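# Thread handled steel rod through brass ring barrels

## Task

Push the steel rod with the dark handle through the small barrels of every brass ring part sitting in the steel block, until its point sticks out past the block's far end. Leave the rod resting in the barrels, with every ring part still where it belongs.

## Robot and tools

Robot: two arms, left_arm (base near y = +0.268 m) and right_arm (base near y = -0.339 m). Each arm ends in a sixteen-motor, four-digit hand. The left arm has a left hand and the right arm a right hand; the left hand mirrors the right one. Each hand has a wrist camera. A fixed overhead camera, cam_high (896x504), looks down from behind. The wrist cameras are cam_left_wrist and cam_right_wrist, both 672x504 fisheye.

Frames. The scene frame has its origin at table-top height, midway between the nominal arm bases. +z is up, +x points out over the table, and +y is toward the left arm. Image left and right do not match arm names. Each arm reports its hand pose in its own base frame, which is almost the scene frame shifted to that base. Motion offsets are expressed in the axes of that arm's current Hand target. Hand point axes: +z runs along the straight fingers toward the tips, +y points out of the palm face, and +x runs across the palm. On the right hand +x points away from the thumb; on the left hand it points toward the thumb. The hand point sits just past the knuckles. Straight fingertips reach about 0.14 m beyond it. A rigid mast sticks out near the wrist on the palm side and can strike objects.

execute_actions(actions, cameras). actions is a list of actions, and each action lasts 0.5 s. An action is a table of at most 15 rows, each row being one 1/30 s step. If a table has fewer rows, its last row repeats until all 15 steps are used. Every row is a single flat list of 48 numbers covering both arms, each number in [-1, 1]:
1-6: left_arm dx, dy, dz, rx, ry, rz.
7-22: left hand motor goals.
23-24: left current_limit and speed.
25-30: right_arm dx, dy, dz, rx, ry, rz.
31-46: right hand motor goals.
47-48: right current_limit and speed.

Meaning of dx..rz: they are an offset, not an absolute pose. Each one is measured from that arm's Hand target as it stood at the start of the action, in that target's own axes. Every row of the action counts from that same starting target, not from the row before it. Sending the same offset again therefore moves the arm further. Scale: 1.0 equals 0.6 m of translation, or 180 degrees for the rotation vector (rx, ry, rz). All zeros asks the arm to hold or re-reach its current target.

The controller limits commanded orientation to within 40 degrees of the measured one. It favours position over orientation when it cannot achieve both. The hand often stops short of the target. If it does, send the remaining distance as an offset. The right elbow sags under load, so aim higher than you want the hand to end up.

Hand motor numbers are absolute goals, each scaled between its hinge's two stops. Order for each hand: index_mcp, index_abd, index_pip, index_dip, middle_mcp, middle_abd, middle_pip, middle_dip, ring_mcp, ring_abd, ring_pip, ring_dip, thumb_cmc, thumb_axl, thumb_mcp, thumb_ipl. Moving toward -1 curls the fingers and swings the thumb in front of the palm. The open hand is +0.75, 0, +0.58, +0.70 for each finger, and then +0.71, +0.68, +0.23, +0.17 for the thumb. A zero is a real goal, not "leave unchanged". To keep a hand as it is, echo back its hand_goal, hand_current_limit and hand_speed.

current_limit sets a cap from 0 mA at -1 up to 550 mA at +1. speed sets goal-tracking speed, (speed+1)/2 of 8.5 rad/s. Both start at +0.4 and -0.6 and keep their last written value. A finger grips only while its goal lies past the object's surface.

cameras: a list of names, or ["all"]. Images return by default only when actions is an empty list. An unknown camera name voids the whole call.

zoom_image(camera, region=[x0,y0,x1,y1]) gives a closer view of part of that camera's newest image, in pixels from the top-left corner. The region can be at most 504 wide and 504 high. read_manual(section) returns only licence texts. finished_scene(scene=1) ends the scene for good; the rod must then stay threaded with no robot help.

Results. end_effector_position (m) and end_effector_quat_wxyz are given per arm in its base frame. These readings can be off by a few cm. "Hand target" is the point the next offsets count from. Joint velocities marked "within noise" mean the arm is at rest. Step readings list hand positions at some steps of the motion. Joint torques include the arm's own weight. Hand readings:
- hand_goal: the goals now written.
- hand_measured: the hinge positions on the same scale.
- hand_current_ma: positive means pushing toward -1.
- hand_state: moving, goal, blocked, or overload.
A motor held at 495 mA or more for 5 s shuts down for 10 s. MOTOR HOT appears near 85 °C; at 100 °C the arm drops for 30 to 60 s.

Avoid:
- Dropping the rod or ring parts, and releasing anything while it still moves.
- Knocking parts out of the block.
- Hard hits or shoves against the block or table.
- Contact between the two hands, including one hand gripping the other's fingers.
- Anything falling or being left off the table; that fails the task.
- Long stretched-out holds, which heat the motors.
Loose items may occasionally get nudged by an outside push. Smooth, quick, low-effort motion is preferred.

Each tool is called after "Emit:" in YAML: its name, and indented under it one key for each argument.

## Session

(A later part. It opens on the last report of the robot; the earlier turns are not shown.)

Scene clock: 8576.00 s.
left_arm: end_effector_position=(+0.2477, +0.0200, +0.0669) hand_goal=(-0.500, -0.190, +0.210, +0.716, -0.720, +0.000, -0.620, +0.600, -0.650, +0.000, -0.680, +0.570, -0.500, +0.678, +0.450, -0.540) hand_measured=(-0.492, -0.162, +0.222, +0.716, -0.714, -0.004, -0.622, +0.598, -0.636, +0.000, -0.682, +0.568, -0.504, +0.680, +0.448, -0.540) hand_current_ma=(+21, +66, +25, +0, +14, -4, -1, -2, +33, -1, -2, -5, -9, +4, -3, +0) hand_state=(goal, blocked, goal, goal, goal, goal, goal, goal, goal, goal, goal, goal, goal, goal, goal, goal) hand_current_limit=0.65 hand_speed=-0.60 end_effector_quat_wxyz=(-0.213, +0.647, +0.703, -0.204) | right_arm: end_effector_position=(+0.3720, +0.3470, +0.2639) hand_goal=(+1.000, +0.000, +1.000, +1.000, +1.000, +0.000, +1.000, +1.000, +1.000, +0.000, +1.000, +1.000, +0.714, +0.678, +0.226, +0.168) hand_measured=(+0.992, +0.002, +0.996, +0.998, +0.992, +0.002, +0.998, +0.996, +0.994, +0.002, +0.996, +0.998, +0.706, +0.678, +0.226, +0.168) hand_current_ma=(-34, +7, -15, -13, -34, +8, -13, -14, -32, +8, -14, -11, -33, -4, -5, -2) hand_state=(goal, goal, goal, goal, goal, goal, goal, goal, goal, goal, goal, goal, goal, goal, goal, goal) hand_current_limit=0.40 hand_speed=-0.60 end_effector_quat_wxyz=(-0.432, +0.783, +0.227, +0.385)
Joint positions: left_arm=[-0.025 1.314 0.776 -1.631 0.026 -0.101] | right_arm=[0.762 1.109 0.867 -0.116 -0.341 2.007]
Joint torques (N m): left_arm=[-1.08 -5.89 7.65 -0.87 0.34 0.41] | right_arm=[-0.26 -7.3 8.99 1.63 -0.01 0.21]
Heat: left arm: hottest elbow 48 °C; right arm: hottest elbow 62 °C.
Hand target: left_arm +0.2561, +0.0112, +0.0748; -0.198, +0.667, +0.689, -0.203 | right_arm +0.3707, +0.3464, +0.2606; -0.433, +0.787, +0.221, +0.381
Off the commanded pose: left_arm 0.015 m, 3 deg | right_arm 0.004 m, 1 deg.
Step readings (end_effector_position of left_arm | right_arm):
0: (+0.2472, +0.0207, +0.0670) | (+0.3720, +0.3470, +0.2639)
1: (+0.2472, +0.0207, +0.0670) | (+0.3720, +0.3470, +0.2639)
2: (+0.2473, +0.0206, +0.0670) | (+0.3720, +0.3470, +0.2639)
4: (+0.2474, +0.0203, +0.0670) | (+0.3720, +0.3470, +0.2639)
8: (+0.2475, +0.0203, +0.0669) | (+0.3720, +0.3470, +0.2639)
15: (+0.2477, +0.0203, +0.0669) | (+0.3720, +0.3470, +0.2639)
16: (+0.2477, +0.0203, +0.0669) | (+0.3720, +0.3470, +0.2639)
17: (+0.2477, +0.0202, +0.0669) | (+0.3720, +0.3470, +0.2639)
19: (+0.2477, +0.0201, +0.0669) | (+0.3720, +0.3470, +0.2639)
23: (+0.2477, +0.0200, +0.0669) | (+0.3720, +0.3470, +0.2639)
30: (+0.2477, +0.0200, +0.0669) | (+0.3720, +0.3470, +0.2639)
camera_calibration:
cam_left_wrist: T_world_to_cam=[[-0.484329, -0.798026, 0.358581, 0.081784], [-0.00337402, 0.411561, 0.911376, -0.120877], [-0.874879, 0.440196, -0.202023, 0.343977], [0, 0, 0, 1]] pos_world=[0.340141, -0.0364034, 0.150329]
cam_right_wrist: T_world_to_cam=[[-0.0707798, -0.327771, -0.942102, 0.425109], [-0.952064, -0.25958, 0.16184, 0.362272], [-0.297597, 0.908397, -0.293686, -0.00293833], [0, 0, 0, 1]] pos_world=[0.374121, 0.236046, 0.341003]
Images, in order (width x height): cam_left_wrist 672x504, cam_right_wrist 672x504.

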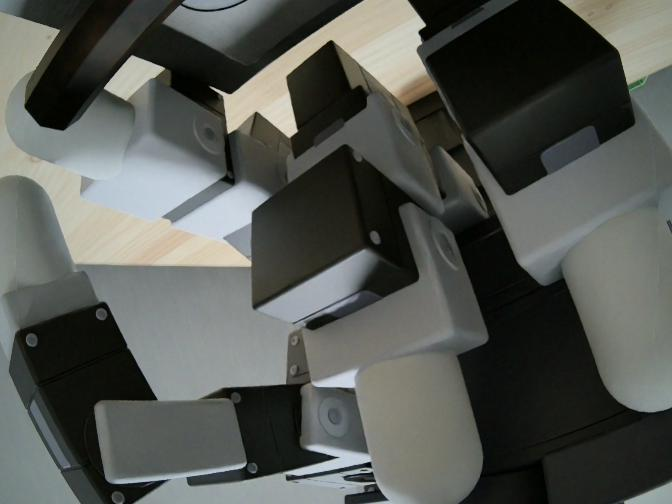

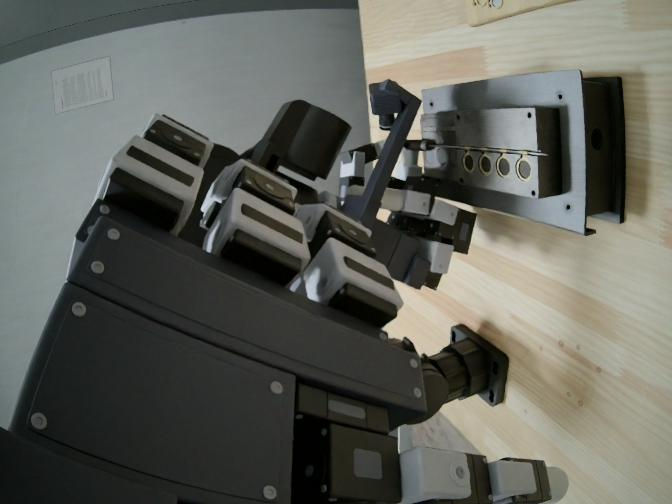

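Emit:
execute_actions:
  actions:
    - [[0,0,0,0,0,0,-0.475,-0.17,0.21,0.715,-0.72,0,-0.62,0.6,-0.65,0,-0.68,0.57,-0.4,0.678,0.45,-0.54,0.65,-0.8,0,0,0,0,0,0,1,0,1,1,1,0,1,1,1,0,1,1,0.714,0.678,0.226,0.168,0.4,-0.6]]
    - [[0,0,0,0,0,0,-0.46,-0.16,0.21,0.715,-0.72,0,-0.62,0.6,-0.65,0,-0.68,0.57,-0.3,0.678,0.45,-0.54,0.65,-0.8,0,0,0,0,0,0,1,0,1,1,1,0,1,1,1,0,1,1,0.714,0.678,0.226,0.168,0.4,-0.6]]
  cameras: ["cam_right_wrist","cam_left_wrist"]

Emit:
zoom_image:
  camera: "cam_right_wrist"
  region: [380, 95, 480, 195]

Emit:
zoom_image:
  camera: "cam_right_wrist"
  region: [455, 140, 555, 190]

Emit:
zoom_image:
  camera: "cam_left_wrist"
  region: [0, 0, 300, 400]

Scene clock: 8586.30 s.
left_arm: end_effector_position=(+0.2481, +0.0189, +0.0669) hand_goal=(-0.460, -0.160, +0.210, +0.716, -0.720, +0.000, -0.620, +0.600, -0.650, +0.000, -0.680, +0.570, -0.300, +0.678, +0.450, -0.540) hand_measured=(-0.462, -0.140, +0.212, +0.716, -0.714, -0.004, -0.622, +0.598, -0.636, +0.000, -0.682, +0.568, -0.308, +0.680, +0.448, -0.540) hand_current_ma=(-2, +43, +3, +0, +14, -4, -1, -2, +33, -1, -2, -5, -15, +4, -3, +0) hand_state=(goal, goal, goal, goal, goal, goal, goal, goal, goal, goal, goal, goal, goal, goal, goal, goal) hand_current_limit=0.65 hand_speed=-0.80 end_effector_quat_wxyz=(-0.211, +0.651, +0.700, -0.205) | right_arm: end_effector_position=(+0.3720, +0.3470, +0.2639) hand_goal=(+1.000, +0.000, +1.000, +1.000, +1.000, +0.000, +1.000, +1.000, +1.000, +0.000, +1.000, +1.000, +0.714, +0.678, +0.226, +0.168) hand_measured=(+0.992, +0.002, +0.996, +0.998, +0.992, +0.002, +0.998, +0.996, +0.994, +0.002, +0.996, +0.998, +0.706, +0.678, +0.226, +0.168) hand_current_ma=(-34, +7, -15, -13, -34, +8, -13, -14, -32, +8, -14, -11, -33, -4, -5, -2) hand_state=(goal, goal, goal, goal, goal, goal, goal, goal, goal, goal, goal, goal, goal, goal, goal, goal) hand_current_limit=0.40 hand_speed=-0.60 end_effector_quat_wxyz=(-0.432, +0.783, +0.227, +0.385)
Joint positions: left_arm=[-0.025 1.313 0.776 -1.631 0.027 -0.09] | right_arm=[0.762 1.109 0.867 -0.116 -0.341 2.007]
Joint torques (N m): left_arm=[-0.79 -5.54 7.71 -0.9 0.29 0.31] | right_arm=[-0.32 -7.24 9.01 1.66 0 0.21]
Heat: left arm: hottest elbow 48 °C; right arm: hottest elbow 62 °C.
Hand target: left_arm +0.2561, +0.0112, +0.0749; -0.198, +0.667, +0.689, -0.203 | right_arm +0.3707, +0.3464, +0.2606; -0.433, +0.787, +0.221, +0.381
Off the commanded pose: left_arm 0.014 m, 3 deg | right_arm 0.004 m, 1 deg.
Step readings (end_effector_position of left_arm | right_arm):
0: (+0.2477, +0.0200, +0.0669) | (+0.3720, +0.3470, +0.2639)
1: (+0.2477, +0.0200, +0.0669) | (+0.3720, +0.3470, +0.2639)
2: (+0.2478, +0.0198, +0.0668) | (+0.3720, +0.3470, +0.2639)
4: (+0.2479, +0.0195, +0.0669) | (+0.3720, +0.3470, +0.2639)
8: (+0.2480, +0.0193, +0.0670) | (+0.3720, +0.3470, +0.2639)
15: (+0.2480, +0.0193, +0.0670) | (+0.3720, +0.3470, +0.2639)
16: (+0.2480, +0.0193, +0.0670) | (+0.3720, +0.3470, +0.2639)
17: (+0.2480, +0.0192, +0.0670) | (+0.3720, +0.3470, +0.2639)
19: (+0.2481, +0.0190, +0.0669) | (+0.3720, +0.3470, +0.2639)
23: (+0.2481, +0.0189, +0.0669) | (+0.3720, +0.3470, +0.2639)
30: (+0.2481, +0.0189, +0.0669) | (+0.3720, +0.3470, +0.2639)
camera_calibration:
cam_left_wrist: T_world_to_cam=[[-0.49196, -0.791071, 0.363569, 0.0824382], [-0.000811127, 0.418015, 0.90844, -0.121032], [-0.870617, 0.446621, -0.206289, 0.343885], [0, 0, 0, 1]] pos_world=[0.339851, -0.0377786, 0.150918]
cam_right_wrist: T_world_to_cam=[[-0.0707798, -0.327771, -0.942102, 0.425109], [-0.952064, -0.25958, 0.16184, 0.362272], [-0.297597, 0.908397, -0.293686, -0.00293833], [0, 0, 0, 1]] pos_world=[0.374121, 0.236046, 0.341003]
Images, in order (width x height): cam_left_wrist 672x504, cam_right_wrist 672x504.

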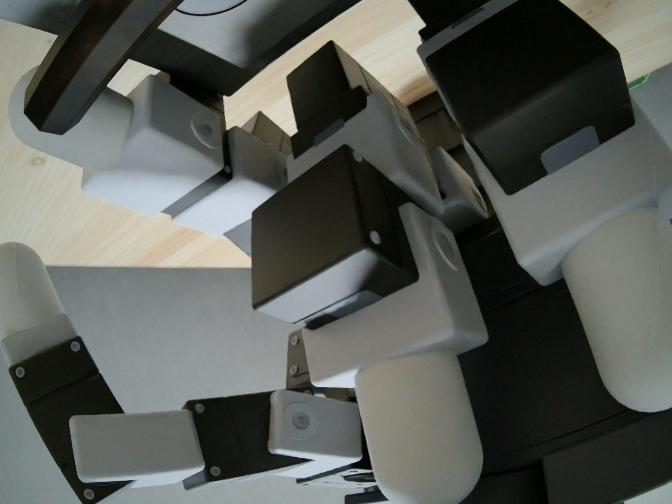

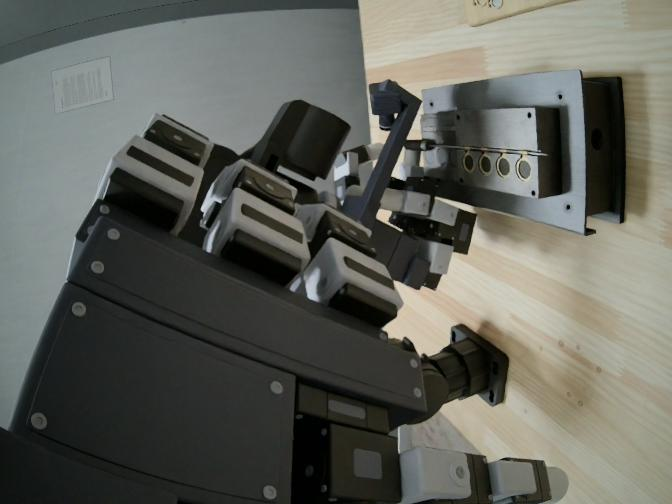

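Scaled by 5.040 from the camera's 672x504 image, which has a finer 960x720 frame.

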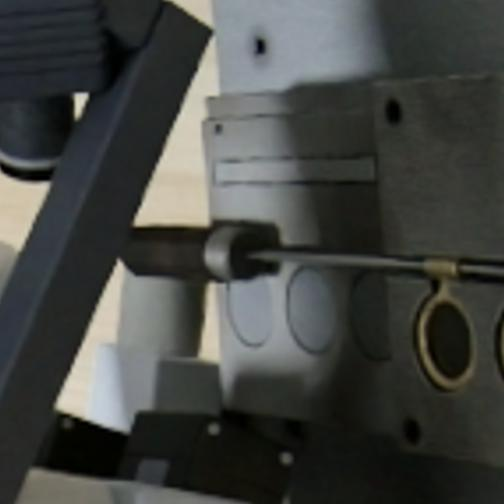

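Scaled by 5.040 from the camera's 672x504 image, which has a finer 960x720 frame.

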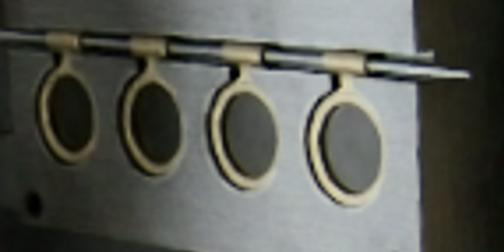

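Scaled by 1.260 from the camera's 672x504 image, which has a finer 960x720 frame.

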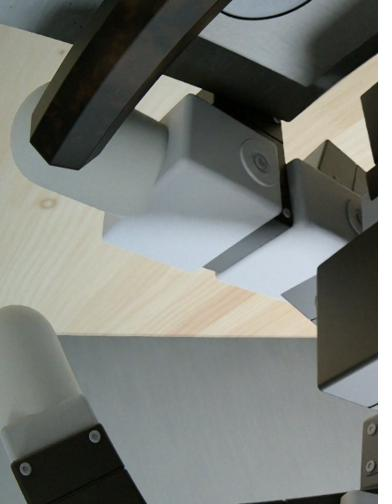

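Emit:
execute_actions:
  actions:
    - [[0,0,0,0,0,0,-0.445,-0.14,0.21,0.715,-0.72,0,-0.62,0.6,-0.65,0,-0.68,0.57,-0.2,0.678,0.45,-0.54,0.65,-0.8,0,0,0,0,0,0,1,0,1,1,1,0,1,1,1,0,1,1,0.714,0.678,0.226,0.168,0.4,-0.6]]
    - [[0.0133,0.0004,-0.0002,0,0,0,-0.44,-0.14,0.21,0.715,-0.72,0,-0.62,0.6,-0.65,0,-0.68,0.57,-0.1,0.678,0.45,-0.54,0.65,-0.8,0,0,0,0,0,0,1,0,1,1,1,0,1,1,1,0,1,1,0.714,0.678,0.226,0.168,0.4,-0.6]]
  cameras: ["cam_right_wrist","cam_left_wrist"]

Emit:
zoom_image:
  camera: "cam_right_wrist"
  region: [380, 95, 480, 195]

Emit:
zoom_image:
  camera: "cam_left_wrist"
  region: [0, 0, 300, 400]

Scene clock: 8605.67 s.
left_arm: end_effector_position=(+0.2489, +0.0189, +0.0666) hand_goal=(-0.440, -0.140, +0.210, +0.716, -0.720, +0.000, -0.620, +0.600, -0.650, +0.000, -0.680, +0.570, -0.100, +0.678, +0.450, -0.540) hand_measured=(-0.436, -0.126, +0.212, +0.716, -0.714, -0.004, -0.622, +0.598, -0.636, +0.000, -0.682, +0.568, -0.110, +0.680, +0.448, -0.540) hand_current_ma=(+7, +29, +2, +0, +14, -4, -1, -2, +33, -1, -2, -5, -21, +4, -3, +0) hand_state=(goal, goal, goal, goal, goal, goal, goal, goal, goal, goal, goal, goal, goal, goal, goal, goal) hand_current_limit=0.65 hand_speed=-0.80 end_effector_quat_wxyz=(-0.210, +0.661, +0.690, -0.206) | right_arm: end_effector_position=(+0.3720, +0.3470, +0.2639) hand_goal=(+1.000, +0.000, +1.000, +1.000, +1.000, +0.000, +1.000, +1.000, +1.000, +0.000, +1.000, +1.000, +0.714, +0.678, +0.226, +0.168) hand_measured=(+0.992, +0.002, +0.996, +0.998, +0.992, +0.002, +0.998, +0.996, +0.994, +0.002, +0.996, +0.998, +0.706, +0.678, +0.226, +0.168) hand_current_ma=(-34, +7, -15, -13, -34, +8, -13, -14, -32, +8, -14, -11, -33, -4, -5, -2) hand_state=(goal, goal, goal, goal, goal, goal, goal, goal, goal, goal, goal, goal, goal, goal, goal, goal) hand_current_limit=0.40 hand_speed=-0.60 end_effector_quat_wxyz=(-0.432, +0.783, +0.227, +0.385)
Joint positions: left_arm=[-0.021 1.313 0.776 -1.631 0.018 -0.059] | right_arm=[0.762 1.109 0.867 -0.116 -0.341 2.007]
Joint torques (N m): left_arm=[1.26 -5.71 7.6 -0.79 0.03 0.25] | right_arm=[-0.26 -7.24 9.01 1.65 0 0.21]
Heat: left arm: hottest elbow 48 °C; right arm: hottest elbow 61 °C.
Hand target: left_arm +0.2561, +0.0193, +0.0748; -0.198, +0.667, +0.689, -0.203 | right_arm +0.3707, +0.3464, +0.2606; -0.433, +0.787, +0.221, +0.381
Off the commanded pose: left_arm 0.011 m, 2 deg | right_arm 0.004 m, 1 deg.
Step readings (end_effector_position of left_arm | right_arm):
0: (+0.2481, +0.0189, +0.0669) | (+0.3720, +0.3470, +0.2639)
1: (+0.2481, +0.0189, +0.0669) | (+0.3720, +0.3470, +0.2639)
2: (+0.2481, +0.0186, +0.0669) | (+0.3720, +0.3470, +0.2639)
4: (+0.2481, +0.0182, +0.0668) | (+0.3720, +0.3470, +0.2639)
8: (+0.2481, +0.0181, +0.0668) | (+0.3720, +0.3470, +0.2639)
15: (+0.2482, +0.0181, +0.0668) | (+0.3720, +0.3470, +0.2639)
16: (+0.2482, +0.0181, +0.0668) | (+0.3720, +0.3470, +0.2639)
17: (+0.2482, +0.0182, +0.0668) | (+0.3720, +0.3470, +0.2639)
19: (+0.2484, +0.0185, +0.0668) | (+0.3720, +0.3470, +0.2639)
23: (+0.2487, +0.0187, +0.0668) | (+0.3720, +0.3470, +0.2639)
30: (+0.2489, +0.0188, +0.0667) | (+0.3720, +0.3470, +0.2639)
camera_calibration:
cam_left_wrist: T_world_to_cam=[[-0.512929, -0.773888, 0.371485, 0.0872976], [0.0099717, 0.427348, 0.904032, -0.123368], [-0.858373, 0.467409, -0.211483, 0.341429], [0, 0, 0, 1]] pos_world=[0.339081, -0.0393075, 0.151305]
cam_right_wrist: T_world_to_cam=[[-0.0707798, -0.327771, -0.942102, 0.425109], [-0.952064, -0.25958, 0.16184, 0.362272], [-0.297597, 0.908397, -0.293686, -0.00293833], [0, 0, 0, 1]] pos_world=[0.374121, 0.236046, 0.341003]
Images, in order (width x height): cam_left_wrist 672x504, cam_right_wrist 672x504.

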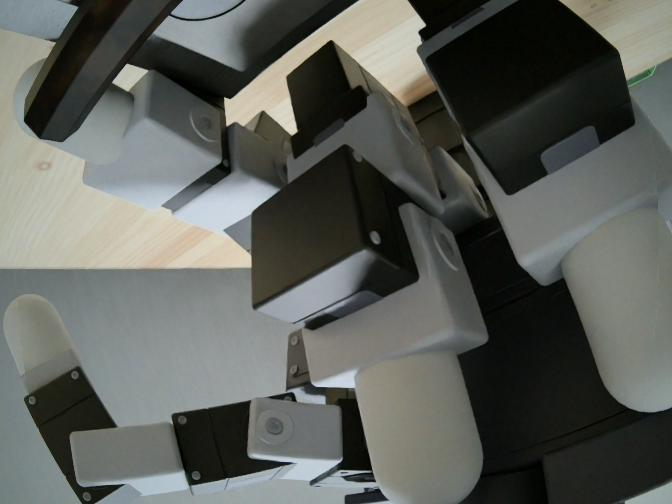

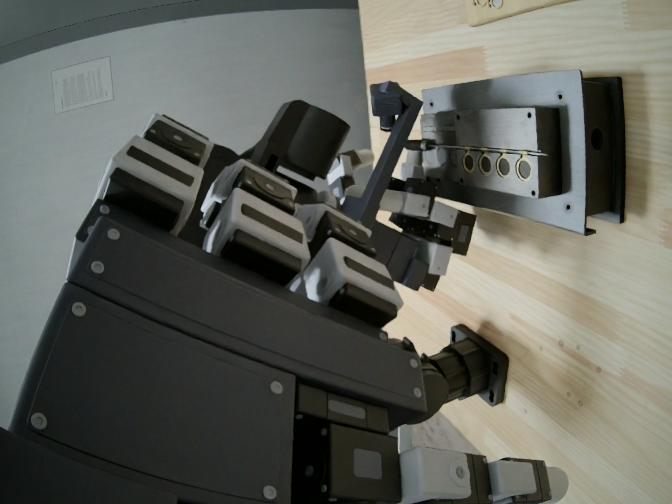

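Scaled by 5.040 from the camera's 672x504 image, which has a finer 960x720 frame.

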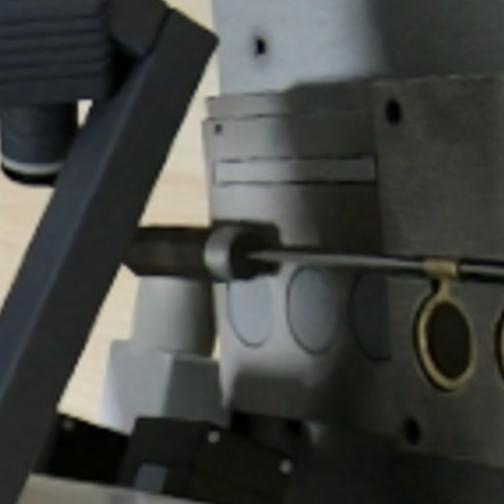

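Scaled by 1.260 from the camera's 672x504 image, which has a finer 960x720 frame.

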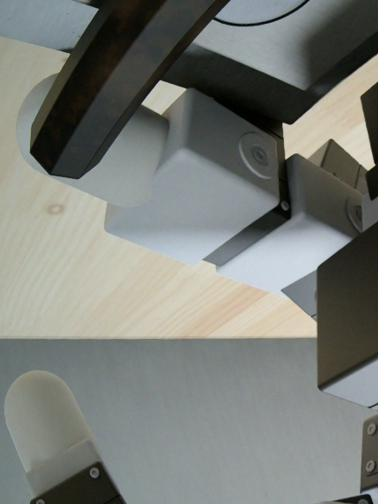

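Emit:
execute_actions:
  actions:
    - [[0.0166,0.0005,-0.0003,0,0,0,-0.44,-0.12,0.21,0.715,-0.72,0,-0.62,0.6,-0.65,0,-0.68,0.57,0.0,0.678,0.45,-0.54,0.65,-0.8,0,0,0,0,0,0,1,0,1,1,1,0,1,1,1,0,1,1,0.714,0.678,0.226,0.168,0.4,-0.6]]
    - [[0.0166,0.0005,-0.0003,0,0,0,-0.44,-0.12,0.21,0.715,-0.72,0,-0.62,0.6,-0.65,0,-0.68,0.57,0.1,0.678,0.45,-0.54,0.65,-0.8,0,0,0,0,0,0,1,0,1,1,1,0,1,1,1,0,1,1,0.714,0.678,0.226,0.168,0.4,-0.6]]
  cameras: ["cam_right_wrist","cam_left_wrist"]

Emit:
zoom_image:
  camera: "cam_right_wrist"
  region: [380, 95, 480, 195]

Emit:
zoom_image:
  camera: "cam_left_wrist"
  region: [0, 0, 300, 400]

Scene clock: 8612.00 s.
left_arm: end_effector_position=(+0.2489, +0.0359, +0.0663) hand_goal=(-0.440, -0.120, +0.210, +0.716, -0.720, +0.000, -0.620, +0.600, -0.650, +0.000, -0.680, +0.570, +0.100, +0.678, +0.450, -0.540) hand_measured=(-0.436, -0.118, +0.212, +0.716, -0.714, -0.002, -0.622, +0.598, -0.636, +0.000, -0.682, +0.568, +0.090, +0.680, +0.448, -0.540) hand_current_ma=(+10, +2, +2, +0, +14, -4, -1, -2, +33, -1, -2, -5, -24, +4, -3, +0) hand_state=(goal, goal, goal, goal, goal, goal, goal, goal, goal, goal, goal, goal, goal, goal, goal, goal) hand_current_limit=0.65 hand_speed=-0.80 end_effector_quat_wxyz=(-0.207, +0.666, +0.686, -0.209) | right_arm: end_effector_position=(+0.3720, +0.3470, +0.2639) hand_goal=(+1.000, +0.000, +1.000, +1.000, +1.000, +0.000, +1.000, +1.000, +1.000, +0.000, +1.000, +1.000, +0.714, +0.678, +0.226, +0.168) hand_measured=(+0.992, +0.002, +0.996, +0.998, +0.992, +0.002, +0.998, +0.996, +0.994, +0.002, +0.996, +0.998, +0.706, +0.678, +0.226, +0.168) hand_current_ma=(-34, +7, -15, -13, -34, +8, -13, -14, -32, +8, -14, -11, -33, -4, -5, -2) hand_state=(goal, goal, goal, goal, goal, goal, goal, goal, goal, goal, goal, goal, goal, goal, goal, goal) hand_current_limit=0.40 hand_speed=-0.60 end_effector_quat_wxyz=(-0.432, +0.783, +0.227, +0.385)
Joint positions: left_arm=[0.048 1.313 0.776 -1.631 -0.016 0.014] | right_arm=[0.762 1.109 0.867 -0.116 -0.341 2.007]
Joint torques (N m): left_arm=[1.26 -5.36 7.84 -0.91 -0.17 0.07] | right_arm=[-0.26 -7.18 8.99 1.65 -0.01 0.2]
Heat: left arm: hottest elbow 48 °C; right arm: hottest elbow 61 °C.
Hand target: left_arm +0.2562, +0.0392, +0.0748; -0.198, +0.667, +0.689, -0.203 | right_arm +0.3707, +0.3464, +0.2606; -0.433, +0.787, +0.221, +0.381
Off the commanded pose: left_arm 0.012 m, 1 deg | right_arm 0.004 m, 1 deg.
Step readings (end_effector_position of left_arm | right_arm):
0: (+0.2489, +0.0188, +0.0666) | (+0.3720, +0.3470, +0.2639)
1: (+0.2489, +0.0189, +0.0666) | (+0.3720, +0.3470, +0.2639)
2: (+0.2490, +0.0194, +0.0666) | (+0.3720, +0.3470, +0.2639)
4: (+0.2491, +0.0213, +0.0666) | (+0.3720, +0.3470, +0.2639)
8: (+0.2491, +0.0257, +0.0665) | (+0.3720, +0.3470, +0.2639)
15: (+0.2492, +0.0264, +0.0664) | (+0.3720, +0.3470, +0.2639)
16: (+0.2492, +0.0264, +0.0664) | (+0.3720, +0.3470, +0.2639)
17: (+0.2493, +0.0274, +0.0664) | (+0.3720, +0.3470, +0.2639)
19: (+0.2493, +0.0299, +0.0665) | (+0.3720, +0.3470, +0.2639)
23: (+0.2489, +0.0354, +0.0665) | (+0.3720, +0.3470, +0.2639)
30: (+0.2489, +0.0362, +0.0664) | (+0.3720, +0.3470, +0.2639)
camera_calibration:
cam_left_wrist: T_world_to_cam=[[-0.520829, -0.763983, 0.380878, 0.101577], [0.0141764, 0.438367, 0.898684, -0.131397], [-0.853543, 0.47346, -0.217484, 0.33241], [0, 0, 0, 1]] pos_world=[0.338493, -0.0221797, 0.151689]
cam_right_wrist: T_world_to_cam=[[-0.0707798, -0.327771, -0.942102, 0.425109], [-0.952064, -0.25958, 0.16184, 0.362272], [-0.297597, 0.908397, -0.293686, -0.00293833], [0, 0, 0, 1]] pos_world=[0.374121, 0.236046, 0.341003]
Images, in order (width x height): cam_left_wrist 672x504, cam_right_wrist 672x504.

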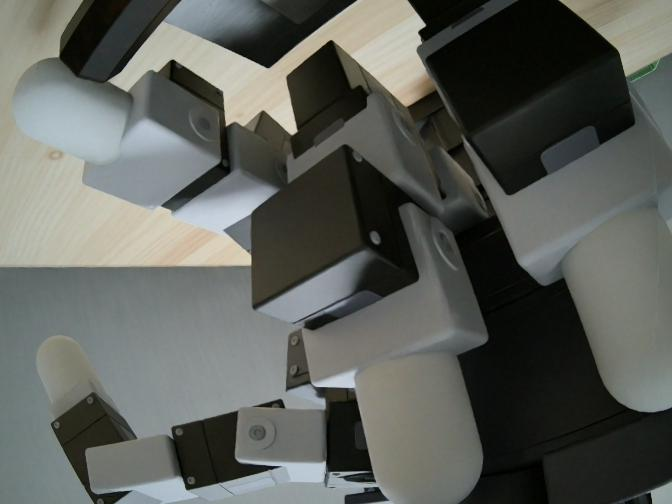

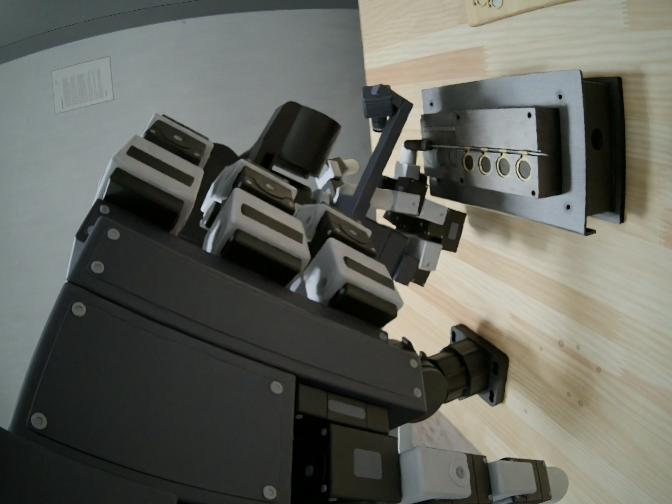

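Scaled by 5.040 from the camera's 672x504 image, which has a finer 960x720 frame.

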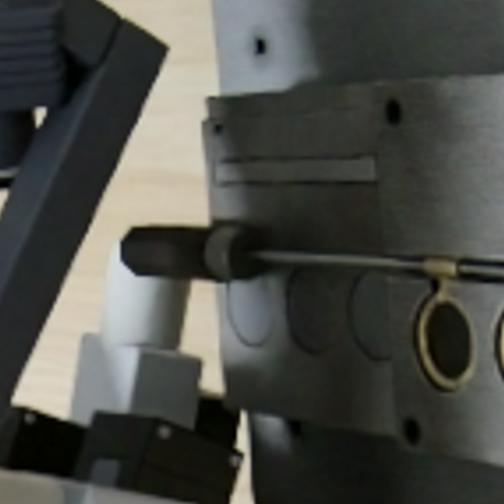

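Scaled by 1.260 from the camera's 672x504 image, which has a finer 960x720 frame.

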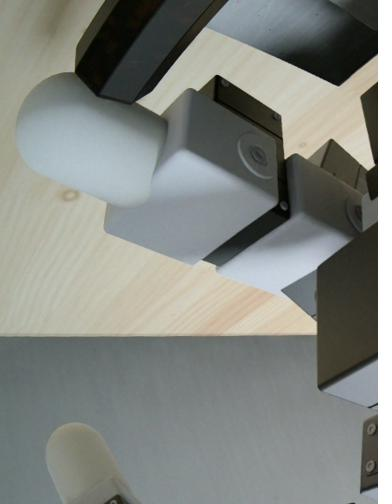

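Emit:
execute_actions:
  actions:
    - [[0.0166,0.0005,-0.0003,0,0,0,-0.44,-0.12,0.21,0.715,-0.72,0,-0.62,0.6,-0.65,0,-0.68,0.57,0.1,0.678,0.45,-0.54,0.65,-0.8,0,0,0,0,0,0,1,0,1,1,1,0,1,1,1,0,1,1,0.714,0.678,0.226,0.168,0.4,-0.6]]
    - [[0.02,0.0006,-0.0004,0,0,0,-0.44,-0.12,0.21,0.715,-0.72,0,-0.62,0.6,-0.65,0,-0.68,0.57,0.1,0.678,0.45,-0.54,0.65,-0.8,0,0,0,0,0,0,1,0,1,1,1,0,1,1,1,0,1,1,0.714,0.678,0.226,0.168,0.4,-0.6]]
    - [[0.02,0.0006,-0.0004,0,0,0,-0.44,-0.12,0.21,0.715,-0.72,0,-0.62,0.6,-0.65,0,-0.68,0.57,0.1,0.678,0.45,-0.54,0.65,-0.8,0,0,0,0,0,0,1,0,1,1,1,0,1,1,1,0,1,1,0.714,0.678,0.226,0.168,0.4,-0.6]]
  cameras: ["cam_right_wrist","cam_high"]

Emit:
zoom_image:
  camera: "cam_right_wrist"
  region: [380, 95, 480, 195]

Emit:
zoom_image:
  camera: "cam_right_wrist"
  region: [455, 140, 555, 190]

Scene clock: 8625.57 s.
left_arm: end_effector_position=(+0.2445, +0.0683, +0.0664) hand_goal=(-0.440, -0.120, +0.210, +0.716, -0.720, +0.000, -0.620, +0.600, -0.650, +0.000, -0.680, +0.570, +0.100, +0.678, +0.450, -0.540) hand_measured=(-0.436, -0.118, +0.212, +0.716, -0.714, -0.002, -0.622, +0.598, -0.636, +0.000, -0.682, +0.568, +0.090, +0.680, +0.448, -0.540) hand_current_ma=(+10, +2, +2, +0, +14, -4, -1, -2, +33, -1, -2, -5, -23, +4, -3, +0) hand_state=(goal, goal, goal, goal, goal, goal, goal, goal, goal, goal, goal, goal, goal, goal, goal, goal) hand_current_limit=0.65 hand_speed=-0.80 end_effector_quat_wxyz=(-0.208, +0.665, +0.685, -0.212) | right_arm: end_effector_position=(+0.3720, +0.3470, +0.2639) hand_goal=(+1.000, +0.000, +1.000, +1.000, +1.000, +0.000, +1.000, +1.000, +1.000, +0.000, +1.000, +1.000, +0.714, +0.678, +0.226, +0.168) hand_measured=(+0.992, +0.002, +0.996, +0.998, +0.992, +0.002, +0.998, +0.996, +0.994, +0.002, +0.996, +0.998, +0.706, +0.678, +0.226, +0.168) hand_current_ma=(-34, +7, -15, -13, -34, +8, -13, -14, -32, +8, -14, -11, -33, -4, -5, -2) hand_state=(goal, goal, goal, goal, goal, goal, goal, goal, goal, goal, goal, goal, goal, goal, goal, goal) hand_current_limit=0.40 hand_speed=-0.60 end_effector_quat_wxyz=(-0.432, +0.783, +0.227, +0.385)
Joint positions: left_arm=[0.168 1.313 0.776 -1.631 -0.081 0.114] | right_arm=[0.762 1.109 0.867 -0.116 -0.341 2.007]
Joint torques (N m): left_arm=[1.26 -4.6 8.5 -0.62 -0.15 0.12] | right_arm=[-0.26 -7.18 9.01 1.65 0 0.2]
Heat: left arm: hottest elbow 48 °C; right arm: hottest elbow 61 °C.
Hand target: left_arm +0.2563, +0.0732, +0.0749; -0.198, +0.667, +0.689, -0.203 | right_arm +0.3707, +0.3464, +0.2606; -0.433, +0.787, +0.221, +0.381
Off the commanded pose: left_arm 0.015 m, 2 deg | right_arm 0.004 m, 1 deg.
Step readings (end_effector_position of left_arm | right_arm):
0: (+0.2489, +0.0359, +0.0663) | (+0.3720, +0.3470, +0.2639)
1: (+0.2490, +0.0359, +0.0663) | (+0.3720, +0.3470, +0.2639)
2: (+0.2489, +0.0370, +0.0664) | (+0.3720, +0.3470, +0.2639)
4: (+0.2488, +0.0394, +0.0664) | (+0.3720, +0.3470, +0.2639)
8: (+0.2482, +0.0450, +0.0665) | (+0.3720, +0.3470, +0.2639)
15: (+0.2481, +0.0458, +0.0664) | (+0.3720, +0.3470, +0.2639)
16: (+0.2481, +0.0458, +0.0664) | (+0.3720, +0.3470, +0.2639)
17: (+0.2481, +0.0470, +0.0664) | (+0.3720, +0.3470, +0.2639)
19: (+0.2478, +0.0498, +0.0665) | (+0.3720, +0.3470, +0.2639)
23: (+0.2467, +0.0566, +0.0665) | (+0.3720, +0.3470, +0.2639)
30: (+0.2466, +0.0573, +0.0664) | (+0.3720, +0.3470, +0.2639)
31: (+0.2466, +0.0574, +0.0664) | (+0.3720, +0.3470, +0.2639)
32: (+0.2465, +0.0584, +0.0665) | (+0.3720, +0.3470, +0.2639)
34: (+0.2461, +0.0612, +0.0665) | (+0.3720, +0.3470, +0.2639)
38: (+0.2447, +0.0678, +0.0666) | (+0.3720, +0.3470, +0.2639)
45: (+0.2445, +0.0686, +0.0664) | (+0.3720, +0.3470, +0.2639)
camera_calibration:
cam_right_wrist: T_world_to_cam=[[-0.0707798, -0.327771, -0.942102, 0.425109], [-0.952064, -0.25958, 0.16184, 0.362272], [-0.297597, 0.908397, -0.293686, -0.00293833], [0, 0, 0, 1]] pos_world=[0.374121, 0.236046, 0.341003]
Images, in order (width x height): cam_high 896x504, cam_right_wrist 672x504.

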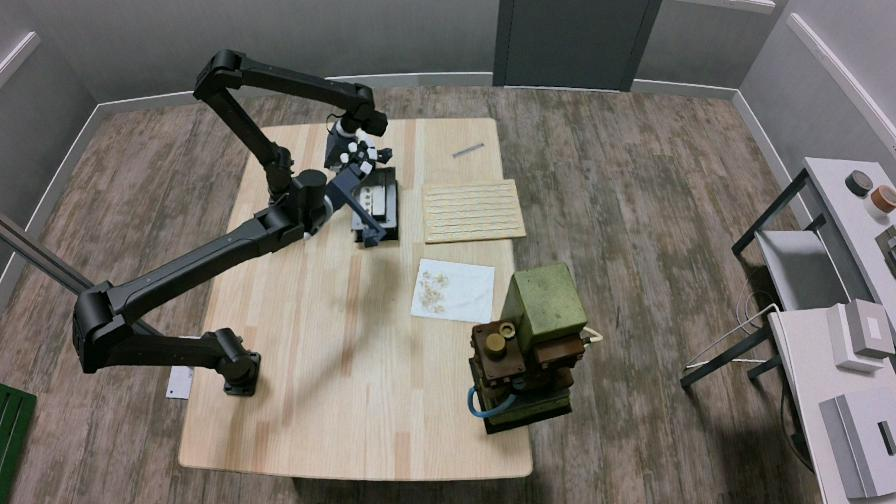

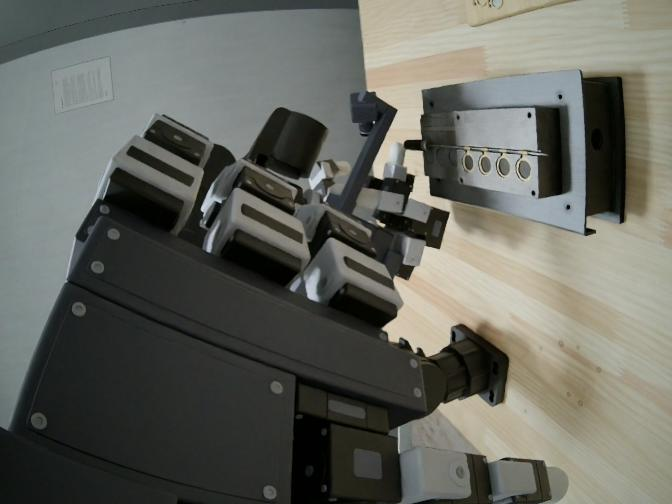

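Scaled by 5.040 from the camera's 672x504 image, which has a finer 960x720 frame.

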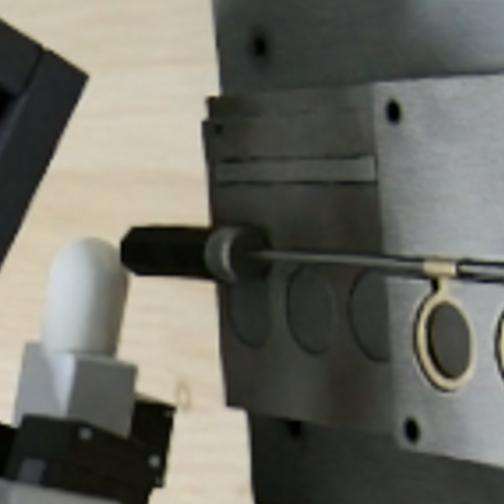

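Scaled by 5.040 from the camera's 672x504 image, which has a finer 960x720 frame.

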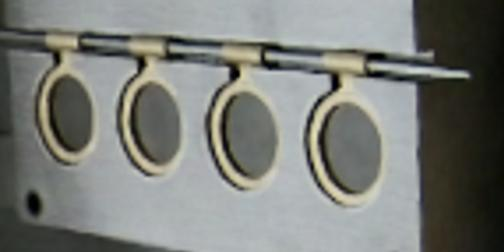

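Emit:
zoom_image:
  camera: "cam_right_wrist"
  region: [458, 140, 494, 176]

Emit:
zoom_image:
  camera: "cam_right_wrist"
  region: [494, 144, 530, 180]

Emit:
zoom_image:
  camera: "cam_right_wrist"
  region: [522, 138, 558, 174]

Scaled by 14.000 from the camera's 672x504 image, which has a finer 960x720 frame.

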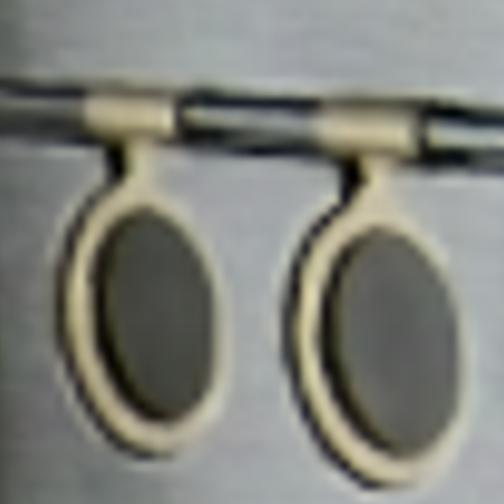

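Scaled by 14.000 from the camera's 672x504 image, which has a finer 960x720 frame.

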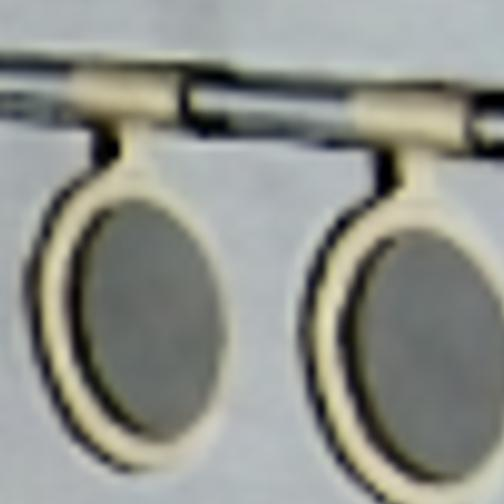

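Scaled by 14.000 from the camera's 672x504 image, which has a finer 960x720 frame.

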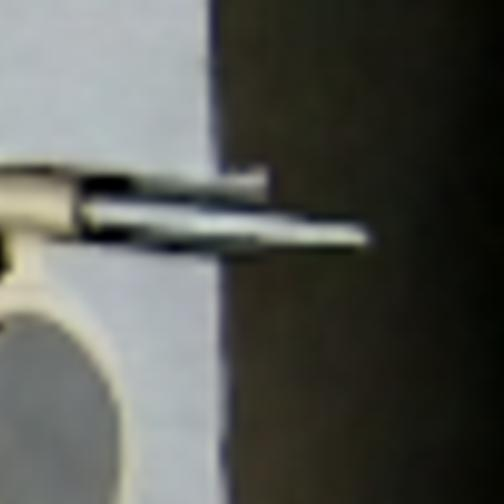

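Emit:
execute_actions:
  actions:
    - [[0,0,0,0,0,0,-0.54,-0.12,0.21,0.715,-0.72,0,-0.62,0.6,-0.65,0,-0.68,0.57,0.1,0.678,0.45,-0.54,0.65,-0.8,0,0,0,0,0,0,1,0,1,1,1,0,1,1,1,0,1,1,0.714,0.678,0.226,0.168,0.4,-0.6]]
  cameras: ["cam_right_wrist","cam_left_wrist"]

Emit:
zoom_image:
  camera: "cam_right_wrist"
  region: [380, 95, 480, 195]

Emit:
zoom_image:
  camera: "cam_left_wrist"
  region: [0, 0, 300, 300]

Scene clock: 8663.47 s.
left_arm: end_effector_position=(+0.2445, +0.0682, +0.0664) hand_goal=(-0.540, -0.120, +0.210, +0.716, -0.720, +0.000, -0.620, +0.600, -0.650, +0.000, -0.680, +0.570, +0.100, +0.678, +0.450, -0.540) hand_measured=(-0.522, -0.118, +0.212, +0.716, -0.714, -0.002, -0.622, +0.598, -0.636, +0.000, -0.682, +0.568, +0.090, +0.680, +0.448, -0.540) hand_current_ma=(+48, +2, +2, +0, +14, -4, -1, -2, +33, -1, -2, -5, -23, +4, -3, +0) hand_state=(goal, goal, goal, goal, goal, goal, goal, goal, goal, goal, goal, goal, goal, goal, goal, goal) hand_current_limit=0.65 hand_speed=-0.80 end_effector_quat_wxyz=(-0.208, +0.666, +0.685, -0.212) | right_arm: end_effector_position=(+0.3720, +0.3470, +0.2639) hand_goal=(+1.000, +0.000, +1.000, +1.000, +1.000, +0.000, +1.000, +1.000, +1.000, +0.000, +1.000, +1.000, +0.714, +0.678, +0.226, +0.168) hand_measured=(+0.992, +0.002, +0.996, +0.998, +0.992, +0.002, +0.998, +0.996, +0.994, +0.002, +0.996, +0.998, +0.706, +0.678, +0.226, +0.168) hand_current_ma=(-34, +7, -15, -13, -34, +8, -13, -14, -32, +8, -14, -11, -33, -4, -5, -2) hand_state=(goal, goal, goal, goal, goal, goal, goal, goal, goal, goal, goal, goal, goal, goal, goal, goal) hand_current_limit=0.40 hand_speed=-0.60 end_effector_quat_wxyz=(-0.432, +0.783, +0.227, +0.385)
Joint positions: left_arm=[0.168 1.313 0.776 -1.631 -0.081 0.115] | right_arm=[0.762 1.109 0.867 -0.116 -0.341 2.007]
Joint torques (N m): left_arm=[1.2 -4.84 8.49 -0.7 -0.16 0.09] | right_arm=[-0.26 -7.24 9.01 1.65 -0.01 0.21]
Heat: left arm: hottest elbow 48 °C; right arm: hottest elbow 61 °C.
Hand target: left_arm +0.2563, +0.0732, +0.0749; -0.198, +0.667, +0.689, -0.203 | right_arm +0.3707, +0.3464, +0.2606; -0.433, +0.787, +0.221, +0.381
Off the commanded pose: left_arm 0.015 m, 2 deg | right_arm 0.004 m, 1 deg.
Step readings (end_effector_position of left_arm | right_arm):
0: (+0.2445, +0.0682, +0.0664) | (+0.3720, +0.3470, +0.2639)
1: (+0.2445, +0.0682, +0.0664) | (+0.3720, +0.3470, +0.2639)
2: (+0.2445, +0.0682, +0.0664) | (+0.3720, +0.3470, +0.2639)
4: (+0.2445, +0.0682, +0.0664) | (+0.3720, +0.3470, +0.2639)
8: (+0.2445, +0.0682, +0.0664) | (+0.3720, +0.3470, +0.2639)
15: (+0.2445, +0.0682, +0.0664) | (+0.3720, +0.3470, +0.2639)
camera_calibration:
cam_left_wrist: T_world_to_cam=[[-0.519193, -0.762434, 0.386178, 0.123069], [0.018297, 0.441832, 0.896911, -0.146693], [-0.854461, 0.472736, -0.215445, 0.313547], [0, 0, 0, 1]] pos_world=[0.334494, 0.010421, 0.151596]
cam_right_wrist: T_world_to_cam=[[-0.0707798, -0.327771, -0.942102, 0.425109], [-0.952064, -0.25958, 0.16184, 0.362272], [-0.297597, 0.908397, -0.293686, -0.00293833], [0, 0, 0, 1]] pos_world=[0.374121, 0.236046, 0.341003]
Images, in order (width x height): cam_left_wrist 672x504, cam_right_wrist 672x504.

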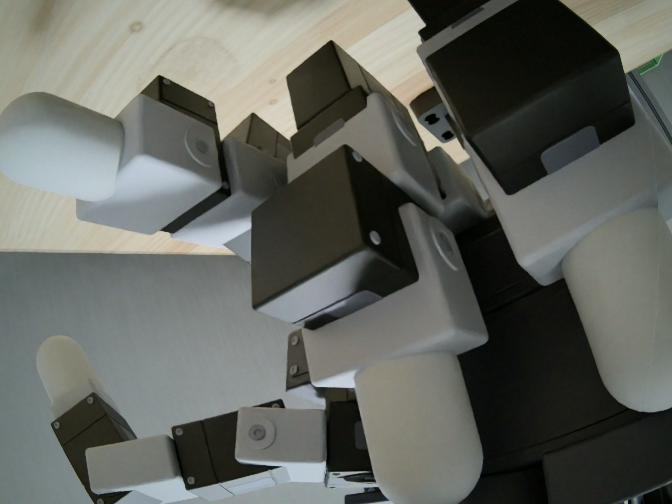

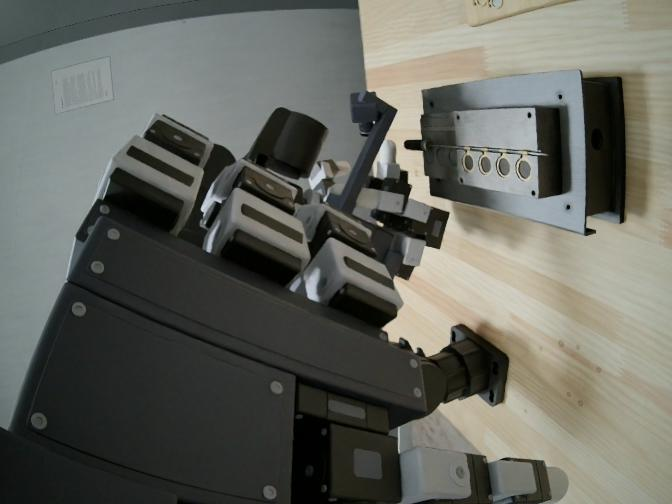

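Scaled by 5.040 from the camera's 672x504 image, which has a finer 960x720 frame.

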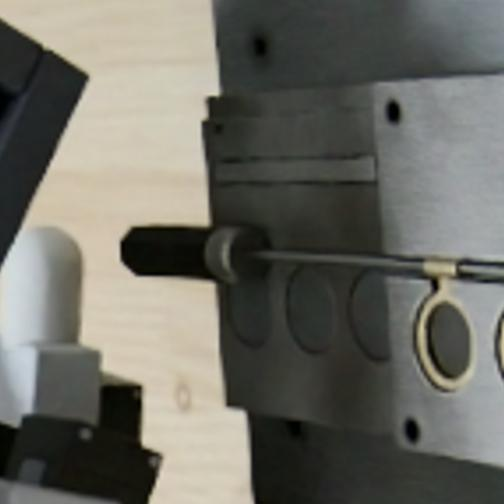

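Scaled by 1.680 from the camera's 672x504 image, which has a finer 960x720 frame.

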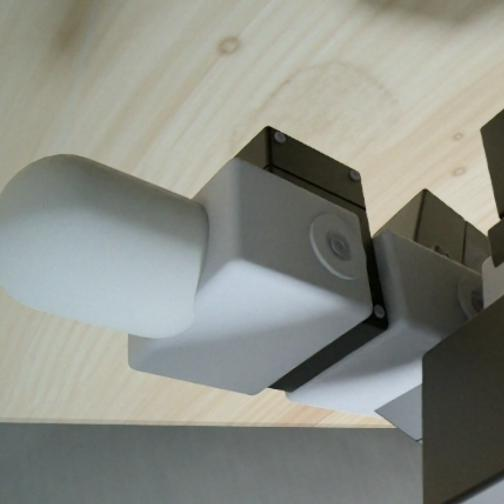

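Emit:
execute_actions:
  actions:
    - [[0,0,0,0,0,0,-0.61,-0.12,0.21,0.715,-0.72,0,-0.62,0.6,-0.65,0,-0.68,0.57,0.1,0.678,0.45,-0.54,0.65,-0.8,0,0,0,0,0,0,1,0,1,1,1,0,1,1,1,0,1,1,0.714,0.678,0.226,0.168,0.4,-0.6]]
    - [[-0.0249,-0.0008,0.0005,0,0,0,-0.61,-0.12,0.21,0.715,-0.72,0,-0.62,0.6,-0.65,0,-0.68,0.57,0.1,0.678,0.45,-0.54,0.65,-0.8,0,0,0,0,0,0,1,0,1,1,1,0,1,1,1,0,1,1,0.714,0.678,0.226,0.168,0.4,-0.6]]
  cameras: ["cam_right_wrist","cam_left_wrist"]

Emit:
zoom_image:
  camera: "cam_right_wrist"
  region: [380, 95, 480, 195]

Scene clock: 8680.97 s.
left_arm: end_effector_position=(+0.2459, +0.0598, +0.0661) hand_goal=(-0.610, -0.120, +0.210, +0.716, -0.720, +0.000, -0.620, +0.600, -0.650, +0.000, -0.680, +0.570, +0.100, +0.678, +0.450, -0.540) hand_measured=(-0.592, -0.118, +0.212, +0.716, -0.714, -0.002, -0.622, +0.598, -0.636, +0.000, -0.682, +0.568, +0.090, +0.680, +0.448, -0.540) hand_current_ma=(+51, +2, +2, +0, +14, -4, -1, -2, +33, -1, -2, -5, -23, +4, -3, +0) hand_state=(goal, goal, goal, goal, goal, goal, goal, goal, goal, goal, goal, goal, goal, goal, goal, goal) hand_current_limit=0.65 hand_speed=-0.80 end_effector_quat_wxyz=(-0.203, +0.664, +0.687, -0.215) | right_arm: end_effector_position=(+0.3720, +0.3470, +0.2639) hand_goal=(+1.000, +0.000, +1.000, +1.000, +1.000, +0.000, +1.000, +1.000, +1.000, +0.000, +1.000, +1.000, +0.714, +0.678, +0.226, +0.168) hand_measured=(+0.992, +0.002, +0.996, +0.998, +0.992, +0.002, +0.998, +0.996, +0.994, +0.002, +0.996, +0.998, +0.706, +0.678, +0.226, +0.168) hand_current_ma=(-34, +7, -15, -13, -34, +8, -13, -14, -32, +8, -14, -11, -33, -4, -5, -2) hand_state=(goal, goal, goal, goal, goal, goal, goal, goal, goal, goal, goal, goal, goal, goal, goal, goal) hand_current_limit=0.40 hand_speed=-0.60 end_effector_quat_wxyz=(-0.432, +0.783, +0.227, +0.385)
Joint positions: left_arm=[0.144 1.313 0.776 -1.631 -0.056 0.094] | right_arm=[0.762 1.109 0.867 -0.116 -0.341 2.007]
Joint torques (N m): left_arm=[-1.08 -5.3 8.1 -0.83 -0.01 -0.11] | right_arm=[-0.26 -7.24 8.99 1.65 0 0.21]
Heat: left arm: hottest elbow 49 °C; right arm: hottest elbow 61 °C.
Hand target: left_arm +0.2562, +0.0582, +0.0749; -0.198, +0.667, +0.689, -0.203 | right_arm +0.3707, +0.3464, +0.2606; -0.433, +0.787, +0.221, +0.381
Off the commanded pose: left_arm 0.014 m, 2 deg | right_arm 0.004 m, 1 deg.
Step readings (end_effector_position of left_arm | right_arm):
0: (+0.2445, +0.0682, +0.0664) | (+0.3720, +0.3470, +0.2639)
1: (+0.2445, +0.0682, +0.0664) | (+0.3720, +0.3470, +0.2639)
2: (+0.2445, +0.0682, +0.0664) | (+0.3720, +0.3470, +0.2639)
4: (+0.2445, +0.0682, +0.0664) | (+0.3720, +0.3470, +0.2639)
8: (+0.2445, +0.0682, +0.0664) | (+0.3720, +0.3470, +0.2639)
15: (+0.2445, +0.0682, +0.0664) | (+0.3720, +0.3470, +0.2639)
16: (+0.2446, +0.0682, +0.0664) | (+0.3720, +0.3470, +0.2639)
17: (+0.2446, +0.0676, +0.0663) | (+0.3720, +0.3470, +0.2639)
19: (+0.2448, +0.0658, +0.0661) | (+0.3720, +0.3470, +0.2639)
23: (+0.2456, +0.0615, +0.0660) | (+0.3720, +0.3470, +0.2639)
30: (+0.2460, +0.0596, +0.0661) | (+0.3720, +0.3470, +0.2639)
camera_calibration:
cam_left_wrist: T_world_to_cam=[[-0.5142, -0.763093, 0.39152, 0.115944], [0.0121514, 0.449965, 0.892963, -0.141459], [-0.857584, 0.463919, -0.222099, 0.320373], [0, 0, 0, 1]] pos_world=[0.336084, 0.00350086, 0.152078]
cam_right_wrist: T_world_to_cam=[[-0.0707798, -0.327771, -0.942102, 0.425109], [-0.952064, -0.25958, 0.16184, 0.362272], [-0.297597, 0.908397, -0.293686, -0.00293833], [0, 0, 0, 1]] pos_world=[0.374121, 0.236046, 0.341003]
Images, in order (width x height): cam_left_wrist 672x504, cam_right_wrist 672x504.

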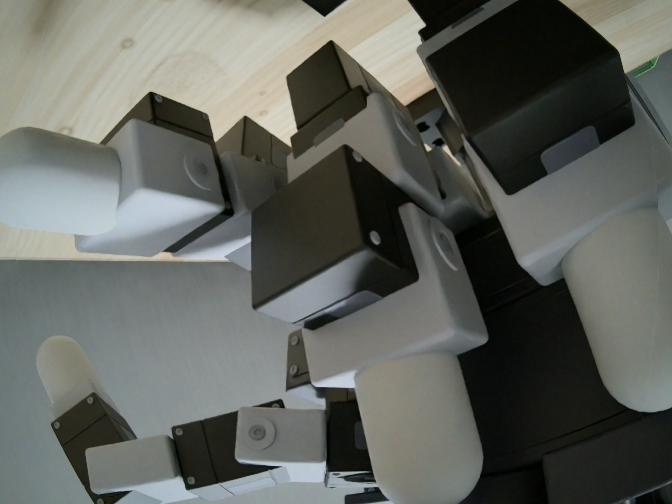

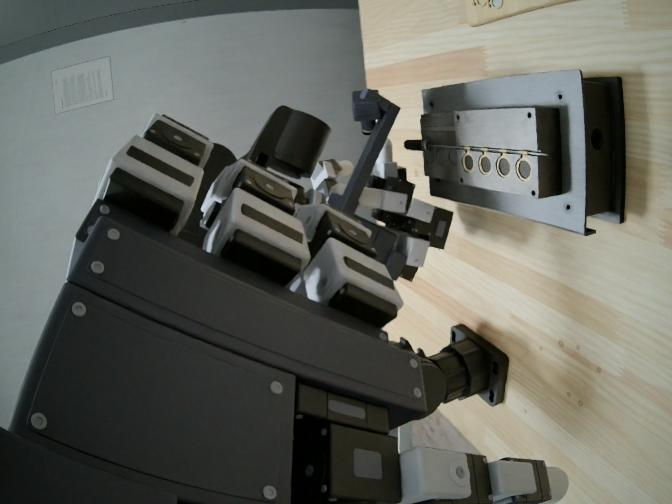

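Scaled by 5.040 from the camera's 672x504 image, which has a finer 960x720 frame.

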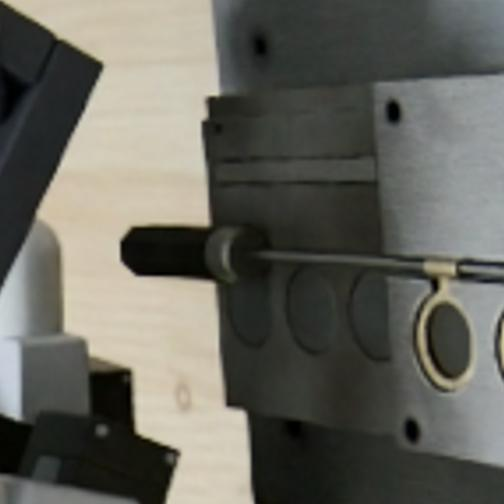

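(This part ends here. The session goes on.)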